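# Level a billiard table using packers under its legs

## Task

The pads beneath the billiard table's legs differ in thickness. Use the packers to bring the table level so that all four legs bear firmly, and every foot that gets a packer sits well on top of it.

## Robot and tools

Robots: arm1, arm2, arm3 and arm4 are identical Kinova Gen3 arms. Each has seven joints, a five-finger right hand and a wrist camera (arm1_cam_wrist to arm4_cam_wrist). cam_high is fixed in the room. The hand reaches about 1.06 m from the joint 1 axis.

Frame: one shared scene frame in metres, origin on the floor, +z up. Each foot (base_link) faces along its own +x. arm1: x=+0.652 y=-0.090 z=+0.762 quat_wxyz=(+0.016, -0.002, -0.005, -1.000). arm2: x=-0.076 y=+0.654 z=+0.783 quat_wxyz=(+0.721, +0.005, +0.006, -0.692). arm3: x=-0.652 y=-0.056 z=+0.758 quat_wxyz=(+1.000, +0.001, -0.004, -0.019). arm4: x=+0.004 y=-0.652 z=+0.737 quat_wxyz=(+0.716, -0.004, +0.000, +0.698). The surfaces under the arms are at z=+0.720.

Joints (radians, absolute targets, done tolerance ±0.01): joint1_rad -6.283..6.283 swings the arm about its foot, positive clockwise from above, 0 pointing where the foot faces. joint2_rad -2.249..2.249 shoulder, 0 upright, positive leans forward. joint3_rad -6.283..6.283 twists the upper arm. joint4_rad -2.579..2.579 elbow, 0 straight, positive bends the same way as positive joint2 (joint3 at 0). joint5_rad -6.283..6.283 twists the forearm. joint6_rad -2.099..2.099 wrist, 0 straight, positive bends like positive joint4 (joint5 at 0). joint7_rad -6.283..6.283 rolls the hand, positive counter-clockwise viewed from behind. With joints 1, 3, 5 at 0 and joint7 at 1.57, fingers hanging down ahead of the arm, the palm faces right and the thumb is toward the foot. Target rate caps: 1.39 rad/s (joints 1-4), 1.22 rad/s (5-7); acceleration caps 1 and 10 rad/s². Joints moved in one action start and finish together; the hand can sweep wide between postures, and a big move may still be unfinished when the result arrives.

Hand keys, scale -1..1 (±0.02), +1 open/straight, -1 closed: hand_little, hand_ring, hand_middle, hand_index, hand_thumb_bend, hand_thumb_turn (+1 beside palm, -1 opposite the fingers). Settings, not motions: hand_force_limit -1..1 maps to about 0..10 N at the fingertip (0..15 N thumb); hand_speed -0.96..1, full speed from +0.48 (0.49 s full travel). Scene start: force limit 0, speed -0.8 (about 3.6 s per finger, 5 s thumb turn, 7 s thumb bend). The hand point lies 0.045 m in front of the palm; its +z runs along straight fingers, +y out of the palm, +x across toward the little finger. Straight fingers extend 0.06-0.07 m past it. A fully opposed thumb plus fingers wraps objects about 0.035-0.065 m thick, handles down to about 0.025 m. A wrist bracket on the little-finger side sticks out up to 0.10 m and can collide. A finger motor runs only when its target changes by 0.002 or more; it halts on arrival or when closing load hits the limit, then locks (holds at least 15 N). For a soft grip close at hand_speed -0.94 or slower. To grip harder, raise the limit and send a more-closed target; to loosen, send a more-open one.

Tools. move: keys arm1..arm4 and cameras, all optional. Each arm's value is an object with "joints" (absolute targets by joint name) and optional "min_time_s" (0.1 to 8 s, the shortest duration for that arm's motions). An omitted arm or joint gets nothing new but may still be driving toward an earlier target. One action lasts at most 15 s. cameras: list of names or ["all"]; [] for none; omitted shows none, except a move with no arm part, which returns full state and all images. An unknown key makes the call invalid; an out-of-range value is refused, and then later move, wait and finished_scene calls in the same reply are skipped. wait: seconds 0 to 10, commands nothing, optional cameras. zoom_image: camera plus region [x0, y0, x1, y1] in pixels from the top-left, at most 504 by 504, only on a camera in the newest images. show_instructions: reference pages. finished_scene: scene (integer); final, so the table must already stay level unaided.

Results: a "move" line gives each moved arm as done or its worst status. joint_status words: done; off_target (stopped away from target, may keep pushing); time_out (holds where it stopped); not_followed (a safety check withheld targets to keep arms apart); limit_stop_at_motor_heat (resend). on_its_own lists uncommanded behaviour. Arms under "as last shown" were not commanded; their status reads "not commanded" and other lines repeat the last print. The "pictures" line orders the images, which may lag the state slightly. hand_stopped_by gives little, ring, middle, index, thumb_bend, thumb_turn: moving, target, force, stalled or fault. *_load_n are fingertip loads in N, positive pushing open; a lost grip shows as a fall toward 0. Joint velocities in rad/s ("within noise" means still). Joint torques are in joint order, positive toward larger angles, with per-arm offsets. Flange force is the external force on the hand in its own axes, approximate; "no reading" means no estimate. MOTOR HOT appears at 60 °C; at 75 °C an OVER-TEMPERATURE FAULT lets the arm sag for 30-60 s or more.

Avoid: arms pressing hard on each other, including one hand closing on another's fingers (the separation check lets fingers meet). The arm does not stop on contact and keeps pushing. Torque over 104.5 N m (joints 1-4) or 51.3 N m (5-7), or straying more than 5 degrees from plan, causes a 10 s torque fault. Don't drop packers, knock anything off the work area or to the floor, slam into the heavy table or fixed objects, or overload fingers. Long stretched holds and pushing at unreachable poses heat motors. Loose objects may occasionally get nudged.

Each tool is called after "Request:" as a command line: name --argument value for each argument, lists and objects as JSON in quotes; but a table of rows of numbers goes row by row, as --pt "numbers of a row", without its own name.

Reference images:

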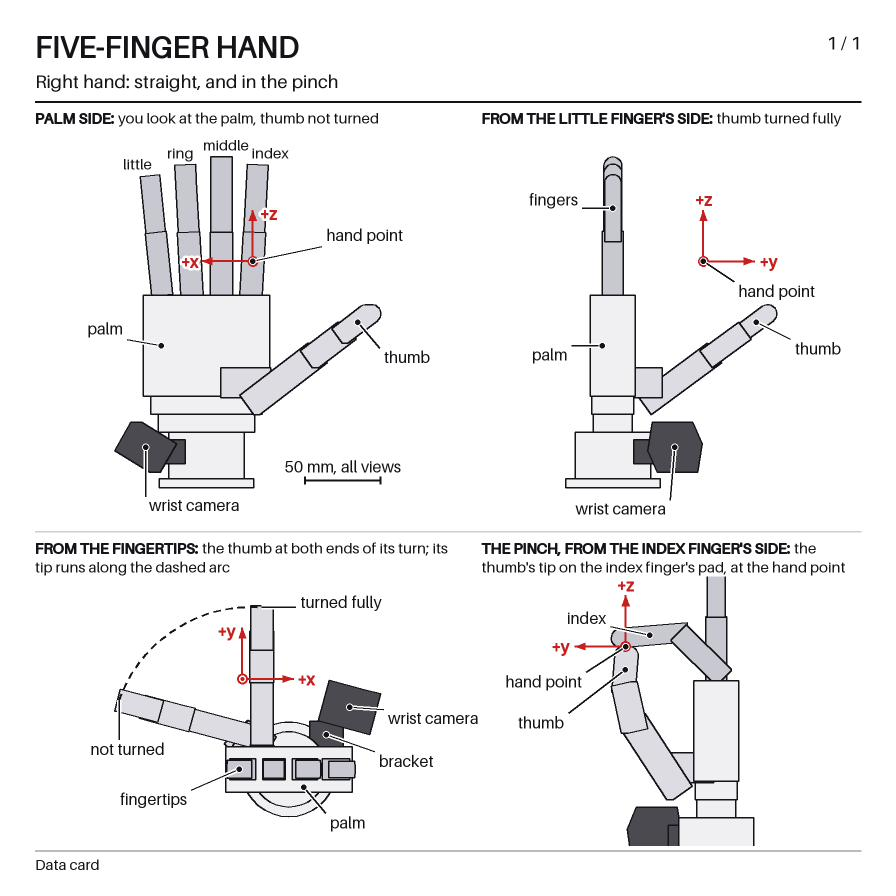

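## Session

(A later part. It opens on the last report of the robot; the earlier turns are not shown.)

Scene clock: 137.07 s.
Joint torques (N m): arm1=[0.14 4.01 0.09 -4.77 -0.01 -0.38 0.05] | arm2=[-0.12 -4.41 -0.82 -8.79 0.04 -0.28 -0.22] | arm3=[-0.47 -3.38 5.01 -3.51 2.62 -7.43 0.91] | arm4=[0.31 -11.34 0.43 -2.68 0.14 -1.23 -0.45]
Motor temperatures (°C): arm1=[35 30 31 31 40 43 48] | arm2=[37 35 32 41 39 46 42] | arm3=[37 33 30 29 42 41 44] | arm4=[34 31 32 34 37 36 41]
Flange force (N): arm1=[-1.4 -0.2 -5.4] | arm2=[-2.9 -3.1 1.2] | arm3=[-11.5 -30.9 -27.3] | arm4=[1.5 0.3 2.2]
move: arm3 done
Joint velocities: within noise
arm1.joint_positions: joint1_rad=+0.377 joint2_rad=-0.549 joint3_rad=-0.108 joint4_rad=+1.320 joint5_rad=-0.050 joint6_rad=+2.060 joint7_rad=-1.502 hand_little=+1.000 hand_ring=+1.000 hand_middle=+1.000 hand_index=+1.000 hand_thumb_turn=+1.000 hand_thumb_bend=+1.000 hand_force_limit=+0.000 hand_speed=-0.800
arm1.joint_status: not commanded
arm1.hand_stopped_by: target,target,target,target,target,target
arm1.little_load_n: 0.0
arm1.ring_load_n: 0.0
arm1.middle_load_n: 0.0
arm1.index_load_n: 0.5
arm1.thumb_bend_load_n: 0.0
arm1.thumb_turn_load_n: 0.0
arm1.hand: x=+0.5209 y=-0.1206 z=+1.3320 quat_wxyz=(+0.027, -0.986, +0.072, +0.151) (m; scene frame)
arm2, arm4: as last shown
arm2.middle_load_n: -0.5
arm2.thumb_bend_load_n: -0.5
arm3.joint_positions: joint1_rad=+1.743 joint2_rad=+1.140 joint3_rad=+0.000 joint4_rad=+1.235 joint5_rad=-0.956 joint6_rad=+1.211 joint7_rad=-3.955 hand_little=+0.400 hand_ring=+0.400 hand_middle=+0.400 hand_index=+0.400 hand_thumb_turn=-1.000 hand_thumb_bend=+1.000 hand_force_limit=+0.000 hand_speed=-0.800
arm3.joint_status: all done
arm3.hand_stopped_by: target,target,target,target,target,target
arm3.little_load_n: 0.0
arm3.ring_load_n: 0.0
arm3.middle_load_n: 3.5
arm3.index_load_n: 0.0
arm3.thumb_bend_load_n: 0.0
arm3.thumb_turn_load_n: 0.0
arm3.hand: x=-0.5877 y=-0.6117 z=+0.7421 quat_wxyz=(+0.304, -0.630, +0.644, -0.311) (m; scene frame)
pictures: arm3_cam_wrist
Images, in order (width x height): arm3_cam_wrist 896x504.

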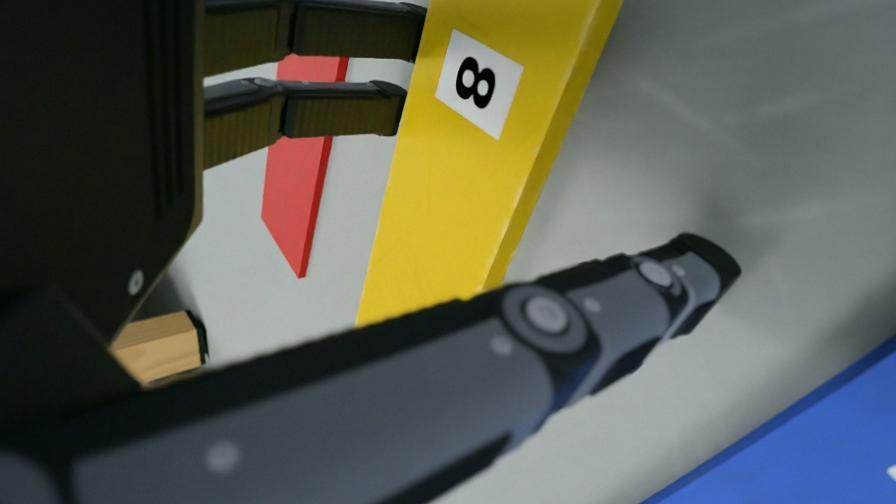

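Request:
move --arm3 '{"joints": {"joint2_rad": 1.119, "joint4_rad": 1.2368, "joint5_rad": -0.9501, "joint6_rad": 1.2222, "joint7_rad": -3.9715}, "min_time_s": 1}'

Request:
move --arm3 '{"joints": {"joint1_rad": 1.7706, "joint2_rad": 1.1284, "joint4_rad": 1.2161, "joint5_rad": -0.9309, "joint6_rad": 1.2445, "joint7_rad": -3.9705}, "min_time_s": 1}' --cameras '["arm3_cam_wrist"]'

Scene clock: 139.57 s.
Joint torques (N m): arm1=[0.08 4.01 0.09 -4.6 -0.04 -0.36 0] | arm2=[-0.13 -4.34 -0.9 -8.77 0.06 -0.32 -0.21] | arm3=[0.72 -22.38 -1.44 -5.84 -1.51 1.06 0.26] | arm4=[0.24 -11.41 0.51 -2.67 0.11 -1.2 -0.49]
Motor temperatures (°C): arm1=[35 30 31 31 40 43 48] | arm2=[37 35 32 41 39 46 42] | arm3=[37 33 30 29 42 41 44] | arm4=[34 31 32 34 37 36 41]
Flange force (N): arm1=[-1.7 -0.3 -6.1] | arm2=[-2.8 -3.4 1.0] | arm3=[-1.0 -2.1 0.2] | arm4=[0.9 0.1 2.6]
move: arm3 done
Joint velocities: within noise
arm1, arm2, arm4: as last shown
arm1.index_load_n: 0.0
arm2.middle_load_n: 0.0
arm2.thumb_bend_load_n: 0.0
arm2.thumb_turn_load_n: -0.5
arm3.joint_positions: joint1_rad=+1.743 joint2_rad=+1.119 joint3_rad=+0.000 joint4_rad=+1.237 joint5_rad=-0.950 joint6_rad=+1.222 joint7_rad=-3.971 hand_little=+0.400 hand_ring=+0.400 hand_middle=+0.400 hand_index=+0.400 hand_thumb_turn=-1.000 hand_thumb_bend=+1.000 hand_force_limit=+0.000 hand_speed=-0.800
arm3.joint_status: all done
arm3.hand_stopped_by: target,target,target,target,target,target
arm3.little_load_n: 0.0
arm3.ring_load_n: 0.0
arm3.middle_load_n: 0.0
arm3.index_load_n: 0.0
arm3.thumb_bend_load_n: 0.0
arm3.thumb_turn_load_n: 0.0
arm3.hand: x=-0.5879 y=-0.6122 z=+0.7541 quat_wxyz=(+0.304, -0.630, +0.644, -0.311) (m; scene frame)
arm4.middle_load_n: 0.5
arm4.thumb_bend_load_n: -0.5
pictures: none

Scene clock: 140.87 s.
Joint torques (N m): arm1=[0.19 4.12 0.32 -4.61 -0.03 -0.35 0.1] | arm2=[-0.1 -4.39 -0.88 -8.76 0.04 -0.27 -0.24] | arm3=[1.13 -21.08 -0.41 -5.49 -0.77 0.56 0.25] | arm4=[0.23 -11.29 0.45 -2.74 0.13 -1.22 -0.5]
Motor temperatures (°C): arm1=[35 30 31 31 40 43 48] | arm2=[37 35 32 41 39 46 42] | arm3=[37 33 30 29 42 41 44] | arm4=[34 31 32 34 37 36 41]
Flange force (N): arm1=[-1.6 0.6 -5.9] | arm2=[-3.0 -3.4 1.1] | arm3=[-1.3 -4.7 -0.6] | arm4=[1.0 0.1 2.1]
move: arm3 done
Joint velocities: within noise
arm1, arm2, arm4: as last shown
arm1.thumb_bend_load_n: -0.5
arm2.thumb_turn_load_n: 0.0
arm3.joint_positions: joint1_rad=+1.771 joint2_rad=+1.128 joint3_rad=+0.000 joint4_rad=+1.216 joint5_rad=-0.931 joint6_rad=+1.245 joint7_rad=-3.970 hand_little=+0.400 hand_ring=+0.400 hand_middle=+0.400 hand_index=+0.400 hand_thumb_turn=-1.000 hand_thumb_bend=+1.000 hand_force_limit=+0.000 hand_speed=-0.800
arm3.joint_status: all done
arm3.hand_stopped_by: target,target,target,target,target,target
arm3.little_load_n: 0.0
arm3.ring_load_n: 0.0
arm3.middle_load_n: 1.5
arm3.index_load_n: 0.0
arm3.thumb_bend_load_n: 0.0
arm3.thumb_turn_load_n: 0.0
arm3.hand: x=-0.6052 y=-0.6118 z=+0.7528 quat_wxyz=(+0.304, -0.629, +0.644, -0.310) (m; scene frame)
arm4.little_load_n: 0.5
arm4.middle_load_n: 0.0
arm4.thumb_bend_load_n: 0.0
pictures: arm3_cam_wrist
Images, in order (width x height): arm3_cam_wrist 896x504.

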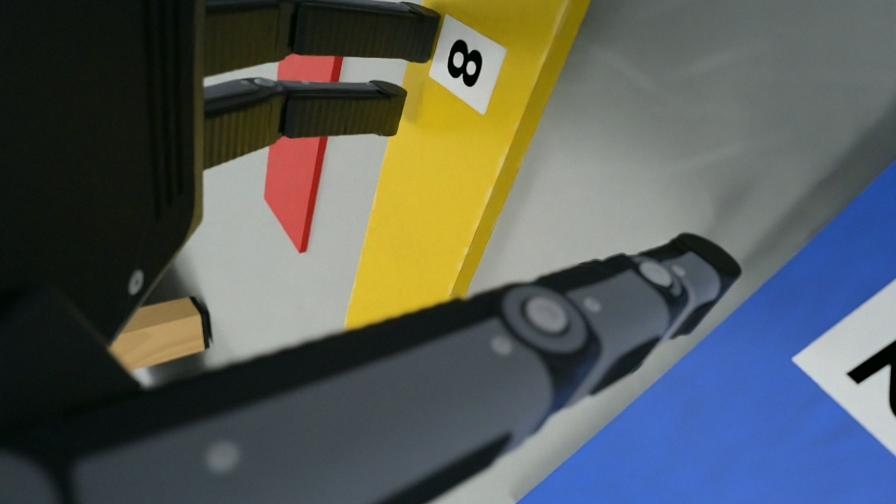

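Request:
move --arm3 '{"joints": {"joint2_rad": 1.1076, "joint4_rad": 1.218, "joint5_rad": -0.925, "joint6_rad": 1.255, "joint7_rad": -3.987}, "min_time_s": 1}'

Request:
move --arm3 '{"joints": {"joint1_rad": 1.7263, "joint2_rad": 1.0964, "joint4_rad": 1.2506, "joint5_rad": -0.9568, "joint6_rad": 1.2181, "joint7_rad": -3.9855}, "min_time_s": 1}'

Request:
move --arm3 '{"joints": {"joint1_rad": 1.7263, "joint2_rad": 1.1259, "joint4_rad": 1.2478, "joint5_rad": -0.9647, "joint6_rad": 1.2026, "joint7_rad": -3.9623}, "min_time_s": 1.5}'

Request:
move --arm3 '{"joints": {"hand_index": 0.2, "hand_middle": 0.2, "hand_ring": 0.5, "hand_little": 0.5}}' --cameras '["arm3_cam_wrist"]'

Scene clock: 144.50 s.
Joint torques (N m): arm1=[0.16 4.05 0.13 -4.64 -0.06 -0.32 0.02] | arm2=[-0.11 -4.33 -0.81 -8.72 0 -0.36 -0.25] | arm3=[0.78 -22.43 -1.38 -5.98 -1.42 1.07 0.25] | arm4=[0.24 -11.42 0.44 -2.7 0.11 -1.2 -0.51]
Motor temperatures (°C): arm1=[35 30 31 31 40 43 48] | arm2=[37 35 32 41 39 46 42] | arm3=[37 33 30 29 42 41 44] | arm4=[34 31 32 34 37 36 41]
Flange force (N): arm1=[-1.6 -0.2 -5.7] | arm2=[-2.8 -3.3 0.8] | arm3=[-1.2 -2.2 0.5] | arm4=[1.0 0.0 2.6]
move: arm3 done
Joint velocities: within noise
arm1, arm4: as last shown
arm1.thumb_bend_load_n: 0.0
arm2.joint_positions: joint1_rad=+0.750 joint2_rad=-0.300 joint3_rad=+0.000 joint4_rad=+1.700 joint5_rad=+0.000 joint6_rad=+1.600 joint7_rad=-1.570 hand_little=+0.990 hand_ring=+0.990 hand_middle=+0.990 hand_index=+0.990 hand_thumb_turn=+1.000 hand_thumb_bend=+1.000 hand_force_limit=+0.000 hand_speed=-0.800
arm2.joint_status: not commanded
arm2.hand_stopped_by: target,target,target,target,target,target
arm2.little_load_n: 0.0
arm2.ring_load_n: 0.0
arm2.middle_load_n: 0.0
arm2.index_load_n: 0.0
arm2.thumb_bend_load_n: 0.0
arm2.thumb_turn_load_n: 0.0
arm2.hand: x=-0.2184 y=+0.4265 z=+1.2052 quat_wxyz=(-0.022, -0.906, -0.417, +0.062) (m; scene frame)
arm3.joint_positions: joint1_rad=+1.771 joint2_rad=+1.108 joint3_rad=+0.000 joint4_rad=+1.218 joint5_rad=-0.925 joint6_rad=+1.255 joint7_rad=-3.987 hand_little=+0.400 hand_ring=+0.400 hand_middle=+0.400 hand_index=+0.400 hand_thumb_turn=-1.000 hand_thumb_bend=+1.000 hand_force_limit=+0.000 hand_speed=-0.800
arm3.joint_status: all done
arm3.hand_stopped_by: target,target,target,target,target,target
arm3.little_load_n: 0.0
arm3.ring_load_n: 0.0
arm3.middle_load_n: 0.0
arm3.index_load_n: 0.0
arm3.thumb_bend_load_n: 0.0
arm3.thumb_turn_load_n: 0.0
arm3.hand: x=-0.6057 y=-0.6121 z=+0.7647 quat_wxyz=(+0.304, -0.629, +0.645, -0.310) (m; scene frame)
arm4.little_load_n: 0.0
pictures: none

Scene clock: 145.80 s.
Joint torques (N m): arm1=[0.13 4.06 0.17 -4.73 -0.01 -0.3 0.01] | arm2=[-0.13 -4.34 -0.8 -8.68 0.06 -0.31 -0.25] | arm3=[0.63 -22.21 -1.48 -5.97 -1.47 1.07 0.22] | arm4=[0.22 -11.33 0.51 -2.65 0.13 -1.19 -0.49]
Motor temperatures (°C): arm1=[35 30 31 31 40 43 48] | arm2=[37 35 32 41 39 46 42] | arm3=[37 33 30 29 42 41 44] | arm4=[34 31 32 34 37 36 41]
Flange force (N): arm1=[-1.5 0.0 -5.2] | arm2=[-2.9 -3.2 0.8] | arm3=[-1.6 -2.1 0.2] | arm4=[0.8 0.2 2.3]
move: arm3 done
Joint velocities: within noise
arm1, arm2, arm4: as last shown
arm3.joint_positions: joint1_rad=+1.726 joint2_rad=+1.096 joint3_rad=+0.000 joint4_rad=+1.251 joint5_rad=-0.957 joint6_rad=+1.218 joint7_rad=-3.985 hand_little=+0.400 hand_ring=+0.400 hand_middle=+0.400 hand_index=+0.400 hand_thumb_turn=-1.000 hand_thumb_bend=+1.000 hand_force_limit=+0.000 hand_speed=-0.800
arm3.joint_status: all done
arm3.hand_stopped_by: target,target,target,target,target,target
arm3.little_load_n: 0.0
arm3.ring_load_n: 0.0
arm3.middle_load_n: 0.0
arm3.index_load_n: 0.0
arm3.thumb_bend_load_n: 0.0
arm3.thumb_turn_load_n: 0.0
arm3.hand: x=-0.5779 y=-0.6124 z=+0.7647 quat_wxyz=(+0.304, -0.630, +0.643, -0.311) (m; scene frame)
arm4.thumb_bend_load_n: -0.5
pictures: none

Scene clock: 147.60 s.
Joint torques (N m): arm1=[0.13 3.97 0.15 -4.73 -0.01 -0.36 0.01] | arm2=[-0.16 -4.34 -0.84 -8.73 0.03 -0.34 -0.19] | arm3=[0.72 -22.33 -1.42 -5.93 -1.42 1.1 0.22] | arm4=[0.25 -11.37 0.5 -2.72 0.1 -1.21 -0.47]
Motor temperatures (°C): arm1=[35 30 31 31 40 43 48] | arm2=[37 35 32 41 39 46 42] | arm3=[37 33 30 29 42 41 44] | arm4=[34 31 32 34 37 36 41]
Flange force (N): arm1=[-1.6 -0.1 -5.5] | arm2=[-2.8 -3.2 0.9] | arm3=[-2.0 -2.3 0.3] | arm4=[0.9 0.0 2.4]
move: arm3 done
Joint velocities: within noise
arm1, arm2: as last shown
arm3.joint_positions: joint1_rad=+1.726 joint2_rad=+1.126 joint3_rad=+0.000 joint4_rad=+1.248 joint5_rad=-0.965 joint6_rad=+1.203 joint7_rad=-3.962 hand_little=+0.400 hand_ring=+0.400 hand_middle=+0.400 hand_index=+0.400 hand_thumb_turn=-1.000 hand_thumb_bend=+1.000 hand_force_limit=+0.000 hand_speed=-0.800
arm3.joint_status: all done
arm3.hand_stopped_by: target,target,target,target,target,target
arm3.little_load_n: 0.0
arm3.ring_load_n: 0.0
arm3.middle_load_n: 0.0
arm3.index_load_n: 0.0
arm3.thumb_bend_load_n: 0.0
arm3.thumb_turn_load_n: 0.0
arm3.hand: x=-0.5778 y=-0.6118 z=+0.7476 quat_wxyz=(+0.304, -0.630, +0.643, -0.311) (m; scene frame)
arm4.joint_positions: joint1_rad=-0.305 joint2_rad=+0.417 joint3_rad=+0.000 joint4_rad=+2.499 joint5_rad=+0.000 joint6_rad=-0.298 joint7_rad=-3.142 hand_little=+0.500 hand_ring=+0.500 hand_middle=+0.500 hand_index=+0.500 hand_thumb_turn=+1.000 hand_thumb_bend=+1.000 hand_force_limit=+0.000 hand_speed=-0.800
arm4.joint_status: not commanded
arm4.hand_stopped_by: target,target,target,target,target,target
arm4.little_load_n: 0.0
arm4.ring_load_n: 0.0
arm4.middle_load_n: 0.0
arm4.index_load_n: 0.5
arm4.thumb_bend_load_n: -0.5
arm4.thumb_turn_load_n: 0.0
arm4.hand: x=-0.0685 y=-0.2002 z=+0.8485 quat_wxyz=(+0.034, +0.135, -0.957, -0.254) (m; scene frame)
pictures: none

Scene clock: 148.43 s.
Joint torques (N m): arm1=[0.2 4.01 0.13 -4.73 -0.04 -0.29 0.09] | arm2=[-0.13 -4.39 -0.86 -8.74 0.02 -0.28 -0.23] | arm3=[0.76 -22.37 -1.36 -5.84 -1.39 1.11 0.23] | arm4=[0.25 -11.39 0.44 -2.72 0.13 -1.19 -0.47]
Motor temperatures (°C): arm1=[35 30 31 31 40 43 48] | arm2=[37 35 32 41 39 46 42] | arm3=[37 33 30 29 42 41 44] | arm4=[34 31 32 34 37 36 41]
Flange force (N): arm1=[-1.6 -0.1 -5.3] | arm2=[-3.0 -3.4 1.1] | arm3=[-1.5 -2.3 0.4] | arm4=[1.1 -0.1 2.5]
move: arm3 done
Joint velocities: within noise
arm1, arm2, arm4: as last shown
arm2.middle_load_n: -0.5
arm3.joint_positions: joint1_rad=+1.726 joint2_rad=+1.126 joint3_rad=+0.000 joint4_rad=+1.248 joint5_rad=-0.965 joint6_rad=+1.203 joint7_rad=-3.962 hand_little=+0.500 hand_ring=+0.500 hand_middle=+0.200 hand_index=+0.200 hand_thumb_turn=-1.000 hand_thumb_bend=+1.000 hand_force_limit=+0.000 hand_speed=-0.800
arm3.joint_status: all done
arm3.hand_stopped_by: target,target,target,target,target,target
arm3.little_load_n: 0.0
arm3.ring_load_n: 0.0
arm3.middle_load_n: 0.0
arm3.index_load_n: 0.0
arm3.thumb_bend_load_n: 0.0
arm3.thumb_turn_load_n: 0.0
arm3.hand: x=-0.5778 y=-0.6118 z=+0.7476 quat_wxyz=(+0.304, -0.630, +0.643, -0.311) (m; scene frame)
arm4.little_load_n: 0.5
arm4.index_load_n: 0.0
arm4.thumb_bend_load_n: 0.0
arm4.thumb_turn_load_n: -0.5
pictures: arm3_cam_wrist
Images, in order (width x height): arm3_cam_wrist 896x504.

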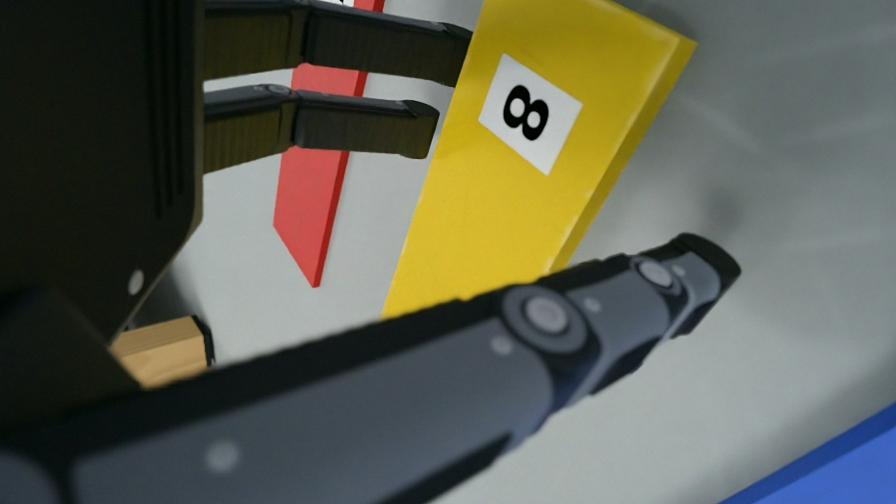

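Request:
move --arm3 '{"joints": {"joint2_rad": 1.1337, "joint4_rad": 1.2471, "joint5_rad": -0.9668, "joint6_rad": 1.1985, "joint7_rad": -3.956}, "min_time_s": 1}'

Request:
move --arm3 '{"joints": {"hand_index": -0.4, "hand_middle": -0.4, "hand_force_limit": -0.3, "hand_speed": -0.94}}' --cameras '["arm3_cam_wrist"]'

Scene clock: 150.30 s.
Joint torques (N m): arm1=[0.12 3.98 0.18 -4.69 0 -0.3 0.08] | arm2=[-0.17 -4.41 -0.85 -8.76 0.1 -0.34 -0.25] | arm3=[-0.77 -0.3 5.07 -3.13 2.7 -8.15 1.2] | arm4=[0.25 -11.35 0.46 -2.74 0.15 -1.2 -0.49]
Motor temperatures (°C): arm1=[35 30 31 31 40 43 48] | arm2=[37 35 32 41 39 46 42] | arm3=[37 33 30 29 42 41 44] | arm4=[34 31 32 34 37 36 41]
Flange force (N): arm1=[-1.8 0.2 -5.5] | arm2=[-3.0 -3.4 0.9] | arm3=[-13.2 -35.3 -31.8] | arm4=[1.2 -0.1 2.3]
move: arm3 done
Joint velocities: within noise
arm1, arm2, arm4: as last shown
arm2.middle_load_n: 0.0
arm3.joint_positions: joint1_rad=+1.726 joint2_rad=+1.134 joint3_rad=+0.000 joint4_rad=+1.247 joint5_rad=-0.967 joint6_rad=+1.198 joint7_rad=-3.956 hand_little=+0.500 hand_ring=+0.500 hand_middle=+0.199 hand_index=+0.200 hand_thumb_turn=-1.000 hand_thumb_bend=+1.000 hand_force_limit=+0.000 hand_speed=-0.800
arm3.joint_status: all done
arm3.hand_stopped_by: target,target,target,target,target,target
arm3.little_load_n: 0.0
arm3.ring_load_n: 0.0
arm3.middle_load_n: -8.5
arm3.index_load_n: 0.0
arm3.thumb_bend_load_n: 0.0
arm3.thumb_turn_load_n: 0.0
arm3.hand: x=-0.5777 y=-0.6116 z=+0.7431 quat_wxyz=(+0.304, -0.630, +0.643, -0.311) (m; scene frame)
arm4.little_load_n: 0.0
arm4.index_load_n: 0.5
arm4.thumb_turn_load_n: 0.0
pictures: none

Scene clock: 154.33 s.
Joint torques (N m): arm1=[0.08 4.1 0.14 -4.76 0.01 -0.3 -0.01] | arm2=[-0.12 -4.32 -0.76 -8.66 0.04 -0.34 -0.24] | arm3=[5.43 -2.61 10.45 -3.57 4.74 -8.71 1.07] | arm4=[0.27 -11.38 0.48 -2.73 0.1 -1.23 -0.51]
Motor temperatures (°C): arm1=[35 30 31 31 40 43 48] | arm2=[37 35 32 41 39 46 42] | arm3=[37 33 30 29 42 41 44] | arm4=[34 31 32 34 37 36 41]
Flange force (N): arm1=[-1.4 0.0 -5.1] | arm2=[-2.9 -3.1 0.6] | arm3=[-10.8 -38.8 -19.9] | arm4=[1.1 0.0 2.3]
move: arm3 off_target
Joint velocities: within noise
arm1.joint_positions: joint1_rad=+0.377 joint2_rad=-0.549 joint3_rad=-0.108 joint4_rad=+1.320 joint5_rad=-0.050 joint6_rad=+2.060 joint7_rad=-1.502 hand_little=+1.000 hand_ring=+1.000 hand_middle=+1.000 hand_index=+1.000 hand_thumb_turn=+1.000 hand_thumb_bend=+1.000 hand_force_limit=+0.000 hand_speed=-0.800
arm1.joint_status: not commanded
arm1.hand_stopped_by: target,target,target,target,target,target
arm1.little_load_n: 0.5
arm1.ring_load_n: 0.0
arm1.middle_load_n: 0.0
arm1.index_load_n: 0.0
arm1.thumb_bend_load_n: 0.0
arm1.thumb_turn_load_n: 0.0
arm1.hand: x=+0.5209 y=-0.1206 z=+1.3320 quat_wxyz=(+0.027, -0.986, +0.072, +0.151) (m; scene frame)
arm2, arm4: as last shown
arm3.joint_positions: joint1_rad=+1.726 joint2_rad=+1.134 joint3_rad=+0.000 joint4_rad=+1.247 joint5_rad=-0.967 joint6_rad=+1.198 joint7_rad=-3.956 hand_little=+0.500 hand_ring=+0.500 hand_middle=+0.169 hand_index=-0.400 hand_thumb_turn=-1.000 hand_thumb_bend=+1.000 hand_force_limit=-0.300 hand_speed=-0.940
arm3.joint_status: hand_middle off_target (ended at +0.169, target -0.400); the others done
arm3.hand_stopped_by: target,target,force,target,target,target
arm3.little_load_n: 0.0
arm3.ring_load_n: 0.0
arm3.middle_load_n: 5.0
arm3.index_load_n: 0.0
arm3.thumb_bend_load_n: 0.0
arm3.thumb_turn_load_n: 0.0
arm3.hand: x=-0.5778 y=-0.6116 z=+0.7430 quat_wxyz=(+0.304, -0.630, +0.643, -0.311) (m; scene frame)
arm4.index_load_n: 0.0
pictures: arm3_cam_wrist
Images, in order (width x height): arm3_cam_wrist 896x504.

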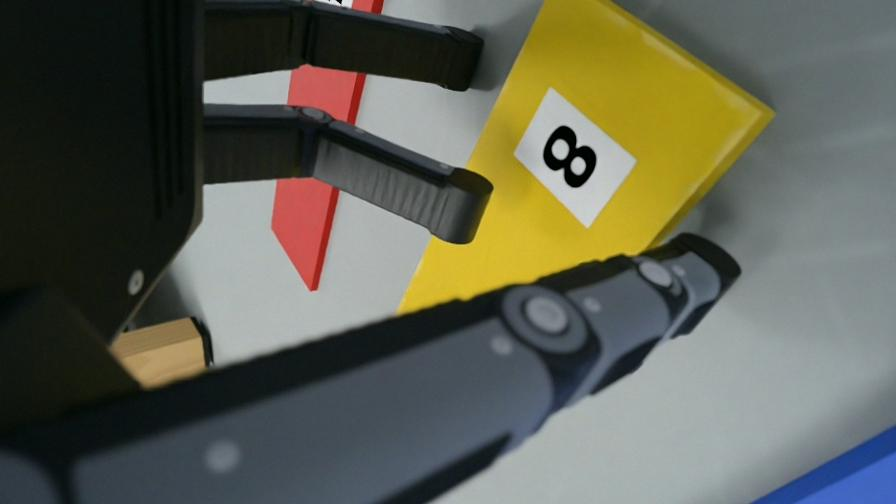

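Request:
move --arm3 '{"joints": {"joint2_rad": 1.1, "joint4_rad": 1.25, "joint5_rad": -0.9575, "joint6_rad": 1.2165, "joint7_rad": -3.983, "hand_speed": -0.8}, "min_time_s": 1}'

Request:
move --arm3 '{"joints": {"joint1_rad": 1.7328, "joint2_rad": 1.0616, "joint4_rad": 1.3435, "joint5_rad": -0.971, "joint6_rad": 1.1883, "joint7_rad": -3.9322, "hand_index": 0.3, "hand_ring": 0.3, "hand_middle": 0.9, "hand_little": 0.9}, "min_time_s": 1}' --cameras '["arm3_cam_wrist", "cam_high"]'

Scene clock: 161.27 s.
Joint torques (N m): arm1=[0.17 4.07 0.16 -4.68 0.03 -0.34 0.11] | arm2=[-0.06 -4.39 -0.92 -8.77 0.11 -0.33 -0.21] | arm3=[0.75 -22.24 -1.4 -6 -1.43 1.06 0.28] | arm4=[0.22 -11.35 0.42 -2.71 0.13 -1.22 -0.48]
Motor temperatures (°C): arm1=[35 30 31 31 40 43 48] | arm2=[37 35 32 41 39 46 42] | arm3=[37 33 30 29 42 41 44] | arm4=[34 31 32 34 37 36 41]
Flange force (N): arm1=[-1.5 0.2 -5.6] | arm2=[-2.9 -3.4 1.0] | arm3=[-1.6 -2.3 0.3] | arm4=[1.1 0.1 2.3]
move: arm3 done
Joint velocities: within noise
arm1, arm2, arm4: as last shown
arm1.little_load_n: 0.0
arm3.joint_positions: joint1_rad=+1.726 joint2_rad=+1.100 joint3_rad=+0.000 joint4_rad=+1.250 joint5_rad=-0.958 joint6_rad=+1.217 joint7_rad=-3.983 hand_little=+0.500 hand_ring=+0.500 hand_middle=+0.168 hand_index=-0.400 hand_thumb_turn=-1.000 hand_thumb_bend=+1.000 hand_force_limit=-0.300 hand_speed=-0.800
arm3.joint_status: all done
arm3.hand_stopped_by: target,target,force,target,target,target
arm3.little_load_n: 0.0
arm3.ring_load_n: 0.0
arm3.middle_load_n: 0.0
arm3.index_load_n: 0.0
arm3.thumb_bend_load_n: 0.0
arm3.thumb_turn_load_n: 0.0
arm3.hand: x=-0.5779 y=-0.6123 z=+0.7627 quat_wxyz=(+0.304, -0.630, +0.643, -0.311) (m; scene frame)
pictures: none

Scene clock: 163.07 s.
Joint torques (N m): arm1=[0.05 4.01 0.18 -4.73 -0.04 -0.37 0.03] | arm2=[-0.07 -4.41 -0.84 -8.73 0.03 -0.32 -0.25] | arm3=[0.73 -21.53 -1.45 -5.63 -1.38 1.15 0.27] | arm4=[0.25 -11.39 0.43 -2.69 0.12 -1.21 -0.49]
Motor temperatures (°C): arm1=[35 30 31 31 40 43 48] | arm2=[37 35 32 41 39 46 42] | arm3=[37 33 30 29 42 41 44] | arm4=[34 31 32 34 37 36 41]
Flange force (N): arm1=[-1.6 0.1 -5.5] | arm2=[-3.0 -3.3 0.9] | arm3=[-1.3 -2.4 0.2] | arm4=[1.2 0.1 2.5]
move: arm3 done
Joint velocities: within noise
arm1, arm2, arm4: as last shown
arm3.joint_positions: joint1_rad=+1.733 joint2_rad=+1.062 joint3_rad=+0.000 joint4_rad=+1.343 joint5_rad=-0.971 joint6_rad=+1.188 joint7_rad=-3.932 hand_little=+0.900 hand_ring=+0.300 hand_middle=+0.900 hand_index=+0.300 hand_thumb_turn=-1.000 hand_thumb_bend=+1.000 hand_force_limit=-0.300 hand_speed=-0.800
arm3.joint_status: all done
arm3.hand_stopped_by: target,target,target,target,target,target
arm3.little_load_n: 0.0
arm3.ring_load_n: 0.0
arm3.middle_load_n: 0.0
arm3.index_load_n: 0.0
arm3.thumb_bend_load_n: 0.0
arm3.thumb_turn_load_n: 0.0
arm3.hand: x=-0.5778 y=-0.5917 z=+0.7649 quat_wxyz=(+0.304, -0.630, +0.644, -0.311) (m; scene frame)
arm4.thumb_bend_load_n: -0.5
pictures: arm3_cam_wrist, cam_high
Images, in order (width x height): arm3_cam_wrist 896x504, cam_high 896x504.

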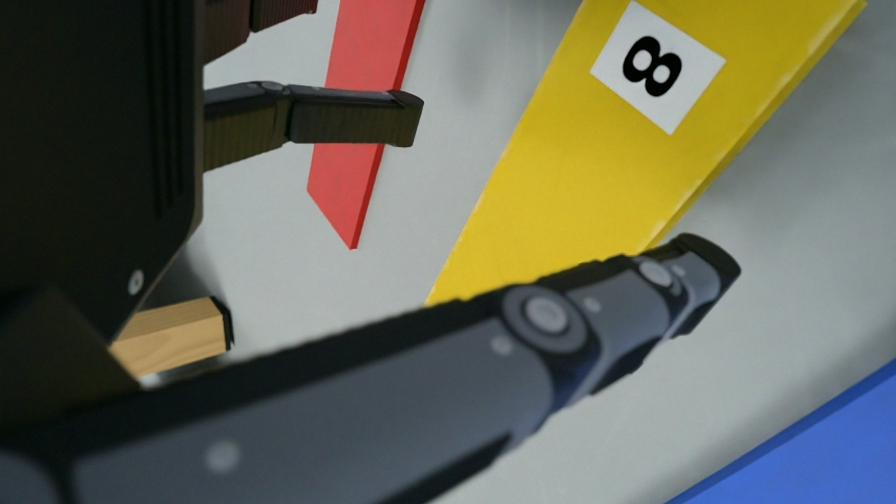

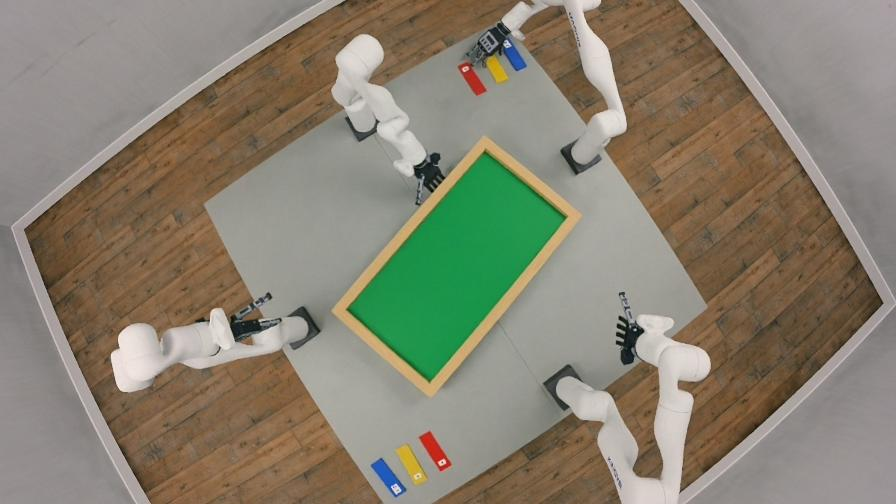

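Request:
move --arm3 '{"joints": {"joint1_rad": 1.7649, "joint2_rad": 1.0335, "joint4_rad": 1.4465, "joint5_rad": -1.0534, "joint6_rad": 1.1013, "joint7_rad": -3.8939}, "min_time_s": 1.5}'

Request:
move --arm3 '{"joints": {"joint2_rad": 1.0632, "joint4_rad": 1.4416, "joint5_rad": -1.0645, "joint6_rad": 1.0891, "joint7_rad": -3.8696}, "min_time_s": 1.5}' --cameras '["arm3_cam_wrist"]'

Scene clock: 169.73 s.
Joint torques (N m): arm1=[0.18 4.13 0.09 -4.7 -0.02 -0.32 0.08] | arm2=[-0.2 -4.36 -0.87 -8.65 0.05 -0.32 -0.18] | arm3=[0.74 -20.98 -1.36 -5.38 -1.27 1.14 0.24] | arm4=[0.23 -11.39 0.47 -2.76 0.15 -1.19 -0.48]
Motor temperatures (°C): arm1=[35 30 31 31 40 43 48] | arm2=[37 35 31 41 39 46 42] | arm3=[37 33 30 29 42 41 44] | arm4=[34 31 32 34 37 36 41]
Flange force (N): arm1=[-1.3 -0.2 -5.3] | arm2=[-3.1 -3.2 0.7] | arm3=[-1.4 -2.3 0.0] | arm4=[1.1 -0.2 2.5]
move: arm3 done
Joint velocities: within noise
arm1, arm4: as last shown
arm2.joint_positions: joint1_rad=+0.750 joint2_rad=-0.300 joint3_rad=+0.000 joint4_rad=+1.700 joint5_rad=+0.000 joint6_rad=+1.600 joint7_rad=-1.570 hand_little=+0.990 hand_ring=+0.990 hand_middle=+0.990 hand_index=+0.990 hand_thumb_turn=+1.000 hand_thumb_bend=+1.000 hand_force_limit=+0.000 hand_speed=-0.800
arm2.joint_status: not commanded
arm2.hand_stopped_by: target,target,target,target,target,target
arm2.little_load_n: 0.0
arm2.ring_load_n: 0.0
arm2.middle_load_n: 0.0
arm2.index_load_n: 0.0
arm2.thumb_bend_load_n: -0.5
arm2.thumb_turn_load_n: 0.0
arm2.hand: x=-0.2184 y=+0.4265 z=+1.2052 quat_wxyz=(-0.022, -0.906, -0.417, +0.062) (m; scene frame)
arm3.joint_positions: joint1_rad=+1.765 joint2_rad=+1.033 joint3_rad=+0.000 joint4_rad=+1.447 joint5_rad=-1.053 joint6_rad=+1.101 joint7_rad=-3.894 hand_little=+0.900 hand_ring=+0.300 hand_middle=+0.900 hand_index=+0.300 hand_thumb_turn=-1.000 hand_thumb_bend=+1.000 hand_force_limit=-0.300 hand_speed=-0.800
arm3.joint_status: all done
arm3.hand_stopped_by: target,target,target,target,target,target
arm3.little_load_n: 0.0
arm3.ring_load_n: 0.0
arm3.middle_load_n: 0.0
arm3.index_load_n: 0.0
arm3.thumb_bend_load_n: 0.0
arm3.thumb_turn_load_n: 0.0
arm3.hand: x=-0.5886 y=-0.5893 z=+0.7600 quat_wxyz=(+0.285, -0.591, +0.680, -0.328) (m; scene frame)
arm4.little_load_n: 0.5
arm4.ring_load_n: 0.5
arm4.thumb_bend_load_n: 0.0
pictures: none

Scene clock: 171.53 s.
Joint torques (N m): arm1=[0.15 4.05 0.15 -4.77 -0.01 -0.34 0.04] | arm2=[-0.18 -4.35 -0.86 -8.75 0.04 -0.32 -0.23] | arm3=[0.71 -21.16 -1.37 -5.09 -1.22 1.18 0.24] | arm4=[0.27 -11.37 0.45 -2.74 0.14 -1.25 -0.47]
Motor temperatures (°C): arm1=[35 30 31 31 40 43 48] | arm2=[37 35 31 41 39 46 42] | arm3=[37 33 30 29 42 41 44] | arm4=[34 31 32 34 37 36 41]
Flange force (N): arm1=[-1.4 -0.1 -5.2] | arm2=[-2.9 -3.3 1.0] | arm3=[-0.8 -2.2 0.0] | arm4=[1.3 0.1 2.2]
move: arm3 done
Joint velocities: within noise
arm1, arm2, arm4: as last shown
arm2.little_load_n: 0.5
arm2.thumb_bend_load_n: 0.0
arm3.joint_positions: joint1_rad=+1.765 joint2_rad=+1.063 joint3_rad=+0.000 joint4_rad=+1.442 joint5_rad=-1.065 joint6_rad=+1.089 joint7_rad=-3.870 hand_little=+0.900 hand_ring=+0.300 hand_middle=+0.900 hand_index=+0.300 hand_thumb_turn=-1.000 hand_thumb_bend=+1.000 hand_force_limit=-0.300 hand_speed=-0.800
arm3.joint_status: all done
arm3.hand_stopped_by: target,target,target,target,target,target
arm3.little_load_n: 0.0
arm3.ring_load_n: 0.0
arm3.middle_load_n: 0.0
arm3.index_load_n: 0.0
arm3.thumb_bend_load_n: 0.0
arm3.thumb_turn_load_n: 0.0
arm3.hand: x=-0.5885 y=-0.5893 z=+0.7444 quat_wxyz=(+0.285, -0.591, +0.680, -0.328) (m; scene frame)
arm4.little_load_n: 0.0
arm4.ring_load_n: 0.0
arm4.index_load_n: 0.5
arm4.thumb_bend_load_n: -0.5
pictures: arm3_cam_wrist
Images, in order (width x height): arm3_cam_wrist 896x504.

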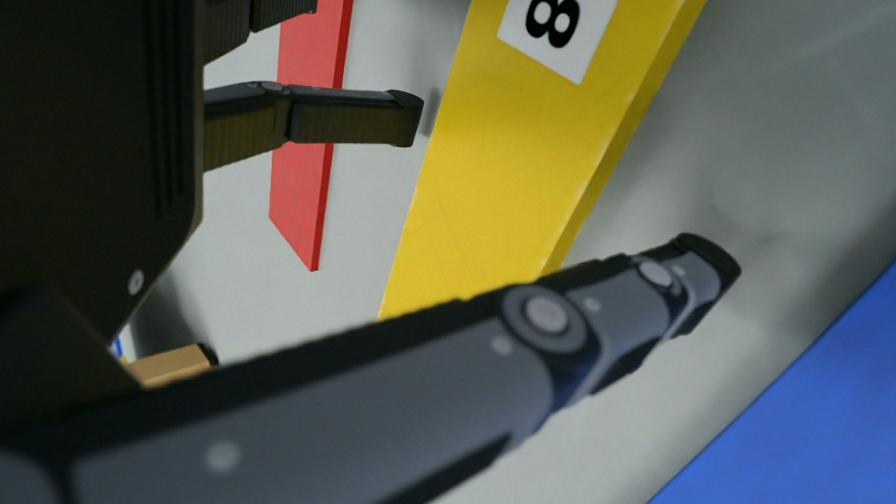

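Request:
move --arm3 '{"joints": {"joint1_rad": 1.7377, "joint2_rad": 1.0606, "joint4_rad": 1.4497, "joint5_rad": -1.0849, "joint6_rad": 1.0723, "joint7_rad": -3.8727}, "min_time_s": 1.5}'

Request:
move --arm3 '{"joints": {"hand_index": 0.05, "hand_ring": 0.05, "hand_speed": -0.92}}' --cameras '["arm3_cam_wrist"]'

Scene clock: 175.13 s.
Joint torques (N m): arm1=[0.11 4.03 0.14 -4.7 -0.12 -0.39 0.02] | arm2=[-0.1 -4.36 -0.82 -8.74 0.02 -0.34 -0.17] | arm3=[0.72 -21.17 -1.45 -5.21 -1.25 1.22 0.22] | arm4=[0.23 -11.31 0.45 -2.68 0.15 -1.2 -0.47]
Motor temperatures (°C): arm1=[35 30 31 31 40 43 48] | arm2=[37 35 31 41 39 46 42] | arm3=[37 33 30 29 42 41 44] | arm4=[34 31 32 34 37 36 41]
Flange force (N): arm1=[-1.5 -0.2 -5.7] | arm2=[-2.9 -3.0 0.9] | arm3=[-1.2 -2.1 0.0] | arm4=[1.1 0.2 2.2]
move: arm3 done
Joint velocities: within noise
arm1, arm2: as last shown
arm2.little_load_n: 0.0
arm3.joint_positions: joint1_rad=+1.738 joint2_rad=+1.061 joint3_rad=+0.000 joint4_rad=+1.450 joint5_rad=-1.085 joint6_rad=+1.072 joint7_rad=-3.873 hand_little=+0.900 hand_ring=+0.300 hand_middle=+0.900 hand_index=+0.300 hand_thumb_turn=-1.000 hand_thumb_bend=+1.000 hand_force_limit=-0.300 hand_speed=-0.800
arm3.joint_status: all done
arm3.hand_stopped_by: target,target,target,target,target,target
arm3.little_load_n: -0.5
arm3.ring_load_n: 0.0
arm3.middle_load_n: 0.0
arm3.index_load_n: 0.0
arm3.thumb_bend_load_n: 0.0
arm3.thumb_turn_load_n: 0.0
arm3.hand: x=-0.5736 y=-0.5913 z=+0.7445 quat_wxyz=(+0.285, -0.591, +0.680, -0.328) (m; scene frame)
arm4.joint_positions: joint1_rad=-0.305 joint2_rad=+0.417 joint3_rad=+0.000 joint4_rad=+2.499 joint5_rad=+0.000 joint6_rad=-0.298 joint7_rad=-3.142 hand_little=+0.500 hand_ring=+0.500 hand_middle=+0.500 hand_index=+0.500 hand_thumb_turn=+1.000 hand_thumb_bend=+1.000 hand_force_limit=+0.000 hand_speed=-0.800
arm4.joint_status: not commanded
arm4.hand_stopped_by: target,target,target,target,target,target
arm4.little_load_n: 0.5
arm4.ring_load_n: 0.0
arm4.middle_load_n: 0.0
arm4.index_load_n: 0.0
arm4.thumb_bend_load_n: 0.0
arm4.thumb_turn_load_n: 0.0
arm4.hand: x=-0.0685 y=-0.2002 z=+0.8485 quat_wxyz=(+0.034, +0.135, -0.957, -0.254) (m; scene frame)
pictures: none

Scene clock: 176.73 s.
Joint torques (N m): arm1=[0.13 4.1 0.26 -4.77 0.02 -0.35 0.06] | arm2=[-0.1 -4.38 -0.8 -8.68 0.08 -0.29 -0.15] | arm3=[0.78 -21.16 -1.41 -5.19 -1.22 1.25 0.24] | arm4=[0.28 -11.37 0.46 -2.68 0.12 -1.22 -0.49]
Motor temperatures (°C): arm1=[35 30 31 31 40 43 48] | arm2=[37 35 31 41 39 46 42] | arm3=[37 33 30 29 42 41 44] | arm4=[34 31 32 34 37 36 41]
Flange force (N): arm1=[-1.4 0.4 -5.2] | arm2=[-3.1 -2.8 0.8] | arm3=[-1.1 -2.2 0.1] | arm4=[1.2 0.2 2.4]
move: arm3 done
Joint velocities: within noise
arm1, arm2, arm4: as last shown
arm3.joint_positions: joint1_rad=+1.738 joint2_rad=+1.061 joint3_rad=+0.000 joint4_rad=+1.450 joint5_rad=-1.085 joint6_rad=+1.072 joint7_rad=-3.873 hand_little=+0.900 hand_ring=+0.050 hand_middle=+0.900 hand_index=+0.050 hand_thumb_turn=-1.000 hand_thumb_bend=+1.000 hand_force_limit=-0.300 hand_speed=-0.920
arm3.joint_status: all done
arm3.hand_stopped_by: target,target,target,target,target,target
arm3.little_load_n: 0.0
arm3.ring_load_n: 0.0
arm3.middle_load_n: -0.5
arm3.index_load_n: 0.0
arm3.thumb_bend_load_n: 0.0
arm3.thumb_turn_load_n: 0.0
arm3.hand: x=-0.5736 y=-0.5913 z=+0.7445 quat_wxyz=(+0.285, -0.591, +0.680, -0.328) (m; scene frame)
arm4.little_load_n: 0.0
arm4.thumb_bend_load_n: -0.5
pictures: arm3_cam_wrist
Images, in order (width x height): arm3_cam_wrist 896x504.

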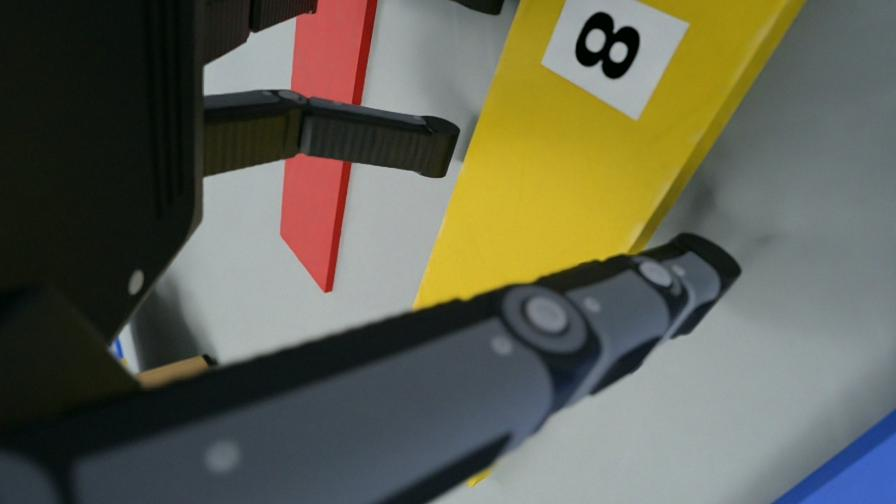

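Request:
move --arm3 '{"joints": {"joint1_rad": 1.7225, "joint2_rad": 1.0592, "joint4_rad": 1.4542, "joint5_rad": -1.0957, "joint6_rad": 1.0633, "joint7_rad": -3.8742}, "min_time_s": 1.5}'

Request:
move --arm3 '{"joints": {"hand_index": -0.1, "hand_ring": -0.1}}' --cameras '["arm3_cam_wrist"]'

Scene clock: 179.00 s.
Joint torques (N m): arm1=[0.18 4.03 0.17 -4.69 0.04 -0.34 0.03] | arm2=[-0.07 -4.38 -0.78 -8.71 0.05 -0.33 -0.22] | arm3=[0.69 -21.14 -1.63 -5.26 -1.21 1.22 0.25] | arm4=[0.23 -11.4 0.43 -2.77 0.14 -1.22 -0.46]
Motor temperatures (°C): arm1=[35 30 31 31 40 43 48] | arm2=[37 35 31 41 39 46 42] | arm3=[37 33 30 29 42 41 44] | arm4=[33 31 32 34 37 36 41]
Flange force (N): arm1=[-1.6 0.0 -5.5] | arm2=[-3.0 -3.0 0.8] | arm3=[-1.3 -2.2 -0.2] | arm4=[1.1 -0.2 2.4]
move: arm3 done
Joint velocities: within noise
arm1, arm2, arm4: as last shown
arm3.joint_positions: joint1_rad=+1.722 joint2_rad=+1.059 joint3_rad=+0.000 joint4_rad=+1.454 joint5_rad=-1.096 joint6_rad=+1.063 joint7_rad=-3.874 hand_little=+0.900 hand_ring=+0.050 hand_middle=+0.900 hand_index=+0.050 hand_thumb_turn=-1.000 hand_thumb_bend=+1.000 hand_force_limit=-0.300 hand_speed=-0.920
arm3.joint_status: all done
arm3.hand_stopped_by: target,target,target,target,target,target
arm3.little_load_n: 0.0
arm3.ring_load_n: 0.0
arm3.middle_load_n: 0.0
arm3.index_load_n: 0.0
arm3.thumb_bend_load_n: 0.0
arm3.thumb_turn_load_n: 0.0
arm3.hand: x=-0.5652 y=-0.5921 z=+0.7444 quat_wxyz=(+0.285, -0.591, +0.680, -0.328) (m; scene frame)
pictures: none

Scene clock: 180.17 s.
Joint torques (N m): arm1=[0.11 4.02 0.12 -4.69 0 -0.31 0] | arm2=[-0.1 -4.38 -0.87 -8.64 0.08 -0.34 -0.18] | arm3=[0.59 -21.05 -1.56 -5.23 -1.2 1.27 0.24] | arm4=[0.19 -11.34 0.41 -2.69 0.11 -1.22 -0.46]
Motor temperatures (°C): arm1=[35 30 31 31 40 43 48] | arm2=[37 35 31 41 39 46 42] | arm3=[37 33 30 29 42 41 44] | arm4=[33 31 32 34 37 36 41]
Flange force (N): arm1=[-1.6 -0.2 -5.5] | arm2=[-3.1 -3.2 0.5] | arm3=[-1.5 -2.2 -0.3] | arm4=[0.8 0.2 2.3]
move: arm3 done
Joint velocities: within noise
arm1.joint_positions: joint1_rad=+0.377 joint2_rad=-0.549 joint3_rad=-0.108 joint4_rad=+1.320 joint5_rad=-0.050 joint6_rad=+2.060 joint7_rad=-1.502 hand_little=+1.000 hand_ring=+1.000 hand_middle=+1.000 hand_index=+1.000 hand_thumb_turn=+1.000 hand_thumb_bend=+1.000 hand_force_limit=+0.000 hand_speed=-0.800
arm1.joint_status: not commanded
arm1.hand_stopped_by: target,target,target,target,target,target
arm1.little_load_n: 0.0
arm1.ring_load_n: 0.0
arm1.middle_load_n: 0.0
arm1.index_load_n: 0.0
arm1.thumb_bend_load_n: 0.0
arm1.thumb_turn_load_n: 0.0
arm1.hand: x=+0.5209 y=-0.1206 z=+1.3320 quat_wxyz=(+0.027, -0.986, +0.072, +0.151) (m; scene frame)
arm2, arm4: as last shown
arm3.joint_positions: joint1_rad=+1.722 joint2_rad=+1.059 joint3_rad=+0.000 joint4_rad=+1.454 joint5_rad=-1.096 joint6_rad=+1.063 joint7_rad=-3.874 hand_little=+0.900 hand_ring=-0.100 hand_middle=+0.900 hand_index=-0.100 hand_thumb_turn=-1.000 hand_thumb_bend=+1.000 hand_force_limit=-0.300 hand_speed=-0.920
arm3.joint_status: all done
arm3.hand_stopped_by: target,target,target,target,target,target
arm3.little_load_n: 0.0
arm3.ring_load_n: 0.0
arm3.middle_load_n: 0.0
arm3.index_load_n: 0.0
arm3.thumb_bend_load_n: 0.0
arm3.thumb_turn_load_n: 0.0
arm3.hand: x=-0.5652 y=-0.5921 z=+0.7444 quat_wxyz=(+0.285, -0.591, +0.680, -0.328) (m; scene frame)
arm4.thumb_bend_load_n: 0.0
pictures: arm3_cam_wrist
Images, in order (width x height): arm3_cam_wrist 896x504.

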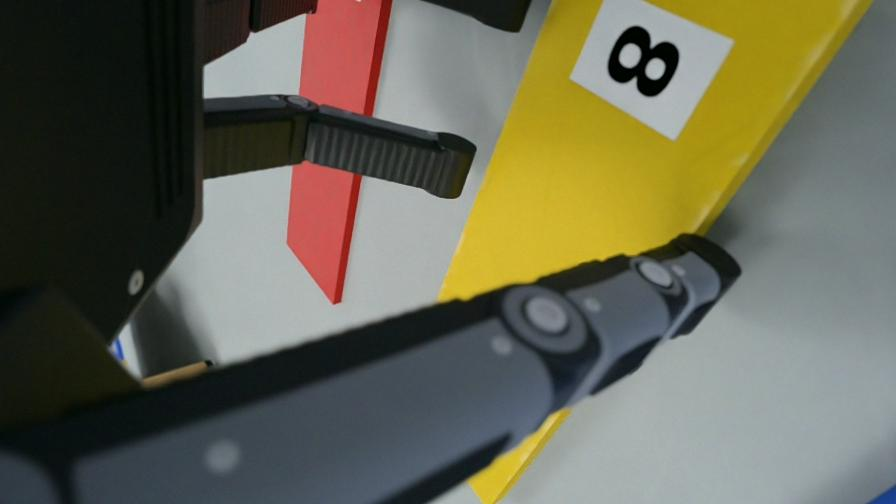

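Request:
move --arm3 '{"joints": {"joint1_rad": 1.7093, "joint2_rad": 1.0605, "joint4_rad": 1.4577, "joint5_rad": -1.105, "joint6_rad": 1.0545, "joint7_rad": -3.8724, "hand_index": 0.05, "hand_ring": 0.05}, "min_time_s": 1.5}' --cameras '["arm3_cam_wrist"]'

Scene clock: 182.37 s.
Joint torques (N m): arm1=[0.17 4.01 0.11 -4.57 -0.04 -0.29 0.06] | arm2=[-0.11 -4.41 -0.82 -8.72 0.03 -0.31 -0.21] | arm3=[0.62 -20.99 -1.55 -5.16 -1.2 1.28 0.25] | arm4=[0.23 -11.36 0.45 -2.69 0.14 -1.2 -0.46]
Motor temperatures (°C): arm1=[35 30 31 31 40 43 48] | arm2=[37 35 31 41 39 46 42] | arm3=[37 33 30 29 42 41 44] | arm4=[33 31 32 34 37 36 41]
Flange force (N): arm1=[-1.8 -0.2 -5.9] | arm2=[-3.1 -3.2 0.9] | arm3=[-1.3 -2.3 -0.3] | arm4=[1.1 0.1 2.4]
move: arm3 done
Joint velocities: within noise
arm1, arm2, arm4: as last shown
arm3.joint_positions: joint1_rad=+1.709 joint2_rad=+1.061 joint3_rad=+0.000 joint4_rad=+1.458 joint5_rad=-1.105 joint6_rad=+1.054 joint7_rad=-3.872 hand_little=+0.900 hand_ring=+0.050 hand_middle=+0.900 hand_index=+0.050 hand_thumb_turn=-1.000 hand_thumb_bend=+1.000 hand_force_limit=-0.300 hand_speed=-0.920
arm3.joint_status: all done
arm3.hand_stopped_by: target,target,target,target,target,target
arm3.little_load_n: 0.0
arm3.ring_load_n: 0.0
arm3.middle_load_n: 0.0
arm3.index_load_n: 0.0
arm3.thumb_bend_load_n: 0.0
arm3.thumb_turn_load_n: 0.0
arm3.hand: x=-0.5582 y=-0.5924 z=+0.7429 quat_wxyz=(+0.285, -0.592, +0.679, -0.327) (m; scene frame)
pictures: arm3_cam_wrist
Images, in order (width x height): arm3_cam_wrist 896x504.

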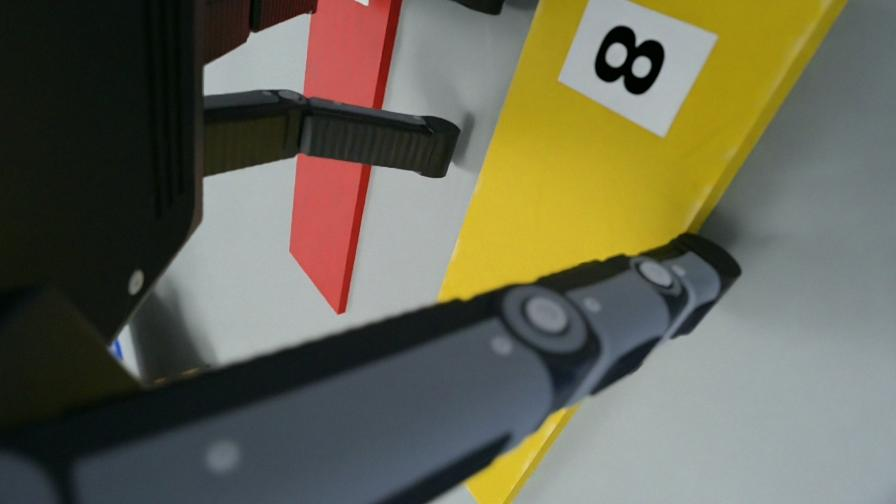

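Request:
move --arm3 '{"joints": {"joint2_rad": 1.0633, "joint4_rad": 1.4573, "joint5_rad": -1.106, "joint6_rad": 1.0533, "joint7_rad": -3.87, "hand_speed": -0.94}, "min_time_s": 0.5}'

Request:
move --arm3 '{"joints": {"hand_index": -0.3, "hand_ring": -0.3}}' --cameras '["arm3_cam_wrist"]'

Scene clock: 183.73 s.
Joint torques (N m): arm1=[0.14 4.01 0.24 -4.7 -0.01 -0.26 0.05] | arm2=[-0.11 -4.44 -0.85 -8.78 0.05 -0.28 -0.24] | arm3=[0.64 -21.11 -1.44 -5.22 -1.24 1.27 0.26] | arm4=[0.25 -11.34 0.46 -2.72 0.14 -1.22 -0.5]
Motor temperatures (°C): arm1=[35 30 31 31 40 42 48] | arm2=[37 35 31 41 39 46 42] | arm3=[37 33 30 29 42 41 44] | arm4=[33 31 32 34 37 36 41]
Flange force (N): arm1=[-1.7 0.3 -5.3] | arm2=[-3.0 -3.3 1.2] | arm3=[-1.4 -2.2 -0.2] | arm4=[1.2 0.1 2.2]
move: arm3 done
Joint velocities: within noise
arm1, arm2, arm4: as last shown
arm1.middle_load_n: 0.5
arm1.thumb_bend_load_n: -0.5
arm2.thumb_bend_load_n: -0.5
arm3.joint_positions: joint1_rad=+1.709 joint2_rad=+1.063 joint3_rad=+0.000 joint4_rad=+1.457 joint5_rad=-1.106 joint6_rad=+1.053 joint7_rad=-3.870 hand_little=+0.900 hand_ring=+0.050 hand_middle=+0.900 hand_index=+0.050 hand_thumb_turn=-1.000 hand_thumb_bend=+1.000 hand_force_limit=-0.300 hand_speed=-0.940
arm3.joint_status: all done
arm3.hand_stopped_by: target,target,target,target,target,target
arm3.little_load_n: 0.0
arm3.ring_load_n: 0.0
arm3.middle_load_n: 0.0
arm3.index_load_n: 0.0
arm3.thumb_bend_load_n: 0.0
arm3.thumb_turn_load_n: 0.0
arm3.hand: x=-0.5582 y=-0.5924 z=+0.7414 quat_wxyz=(+0.285, -0.592, +0.679, -0.327) (m; scene frame)
arm4.ring_load_n: 0.5
pictures: none

Scene clock: 186.27 s.
Joint torques (N m): arm1=[0.12 4 0.15 -4.75 -0.06 -0.3 -0.02] | arm2=[-0.2 -4.39 -0.89 -8.68 0.04 -0.3 -0.24] | arm3=[0.68 -21.2 -1.42 -5.22 -1.22 1.23 0.25] | arm4=[0.24 -11.35 0.41 -2.72 0.12 -1.2 -0.49]
Motor temperatures (°C): arm1=[35 30 31 31 40 42 48] | arm2=[37 35 31 41 39 46 42] | arm3=[37 33 30 29 42 41 44] | arm4=[33 31 32 34 37 36 41]
Flange force (N): arm1=[-1.6 -0.2 -5.2] | arm2=[-3.1 -3.5 0.8] | arm3=[-1.2 -2.1 -0.1] | arm4=[1.2 0.0 2.4]
move: arm3 done
Joint velocities: within noise
arm1, arm4: as last shown
arm1.little_load_n: -0.5
arm1.middle_load_n: 0.0
arm1.thumb_bend_load_n: 0.0
arm2.joint_positions: joint1_rad=+0.750 joint2_rad=-0.300 joint3_rad=+0.000 joint4_rad=+1.700 joint5_rad=+0.000 joint6_rad=+1.600 joint7_rad=-1.570 hand_little=+0.990 hand_ring=+0.990 hand_middle=+0.990 hand_index=+0.990 hand_thumb_turn=+1.000 hand_thumb_bend=+1.000 hand_force_limit=+0.000 hand_speed=-0.800
arm2.joint_status: not commanded
arm2.hand_stopped_by: target,target,target,target,target,target
arm2.little_load_n: 0.0
arm2.ring_load_n: 0.0
arm2.middle_load_n: 0.0
arm2.index_load_n: 0.0
arm2.thumb_bend_load_n: -0.5
arm2.thumb_turn_load_n: 0.0
arm2.hand: x=-0.2184 y=+0.4265 z=+1.2052 quat_wxyz=(-0.022, -0.906, -0.417, +0.062) (m; scene frame)
arm3.joint_positions: joint1_rad=+1.709 joint2_rad=+1.063 joint3_rad=+0.000 joint4_rad=+1.457 joint5_rad=-1.106 joint6_rad=+1.053 joint7_rad=-3.870 hand_little=+0.900 hand_ring=-0.300 hand_middle=+0.900 hand_index=-0.300 hand_thumb_turn=-1.000 hand_thumb_bend=+1.000 hand_force_limit=-0.300 hand_speed=-0.940
arm3.joint_status: all done
arm3.hand_stopped_by: target,target,target,target,target,target
arm3.little_load_n: 0.0
arm3.ring_load_n: 0.0
arm3.middle_load_n: 0.0
arm3.index_load_n: 0.0
arm3.thumb_bend_load_n: 0.0
arm3.thumb_turn_load_n: 0.0
arm3.hand: x=-0.5582 y=-0.5924 z=+0.7414 quat_wxyz=(+0.285, -0.592, +0.679, -0.327) (m; scene frame)
arm4.ring_load_n: 0.0
pictures: arm3_cam_wrist
Images, in order (width x height): arm3_cam_wrist 896x504.

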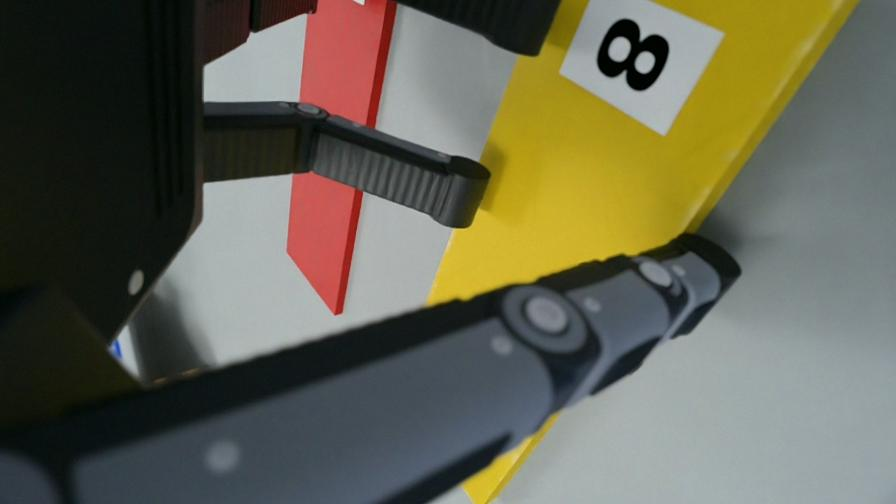

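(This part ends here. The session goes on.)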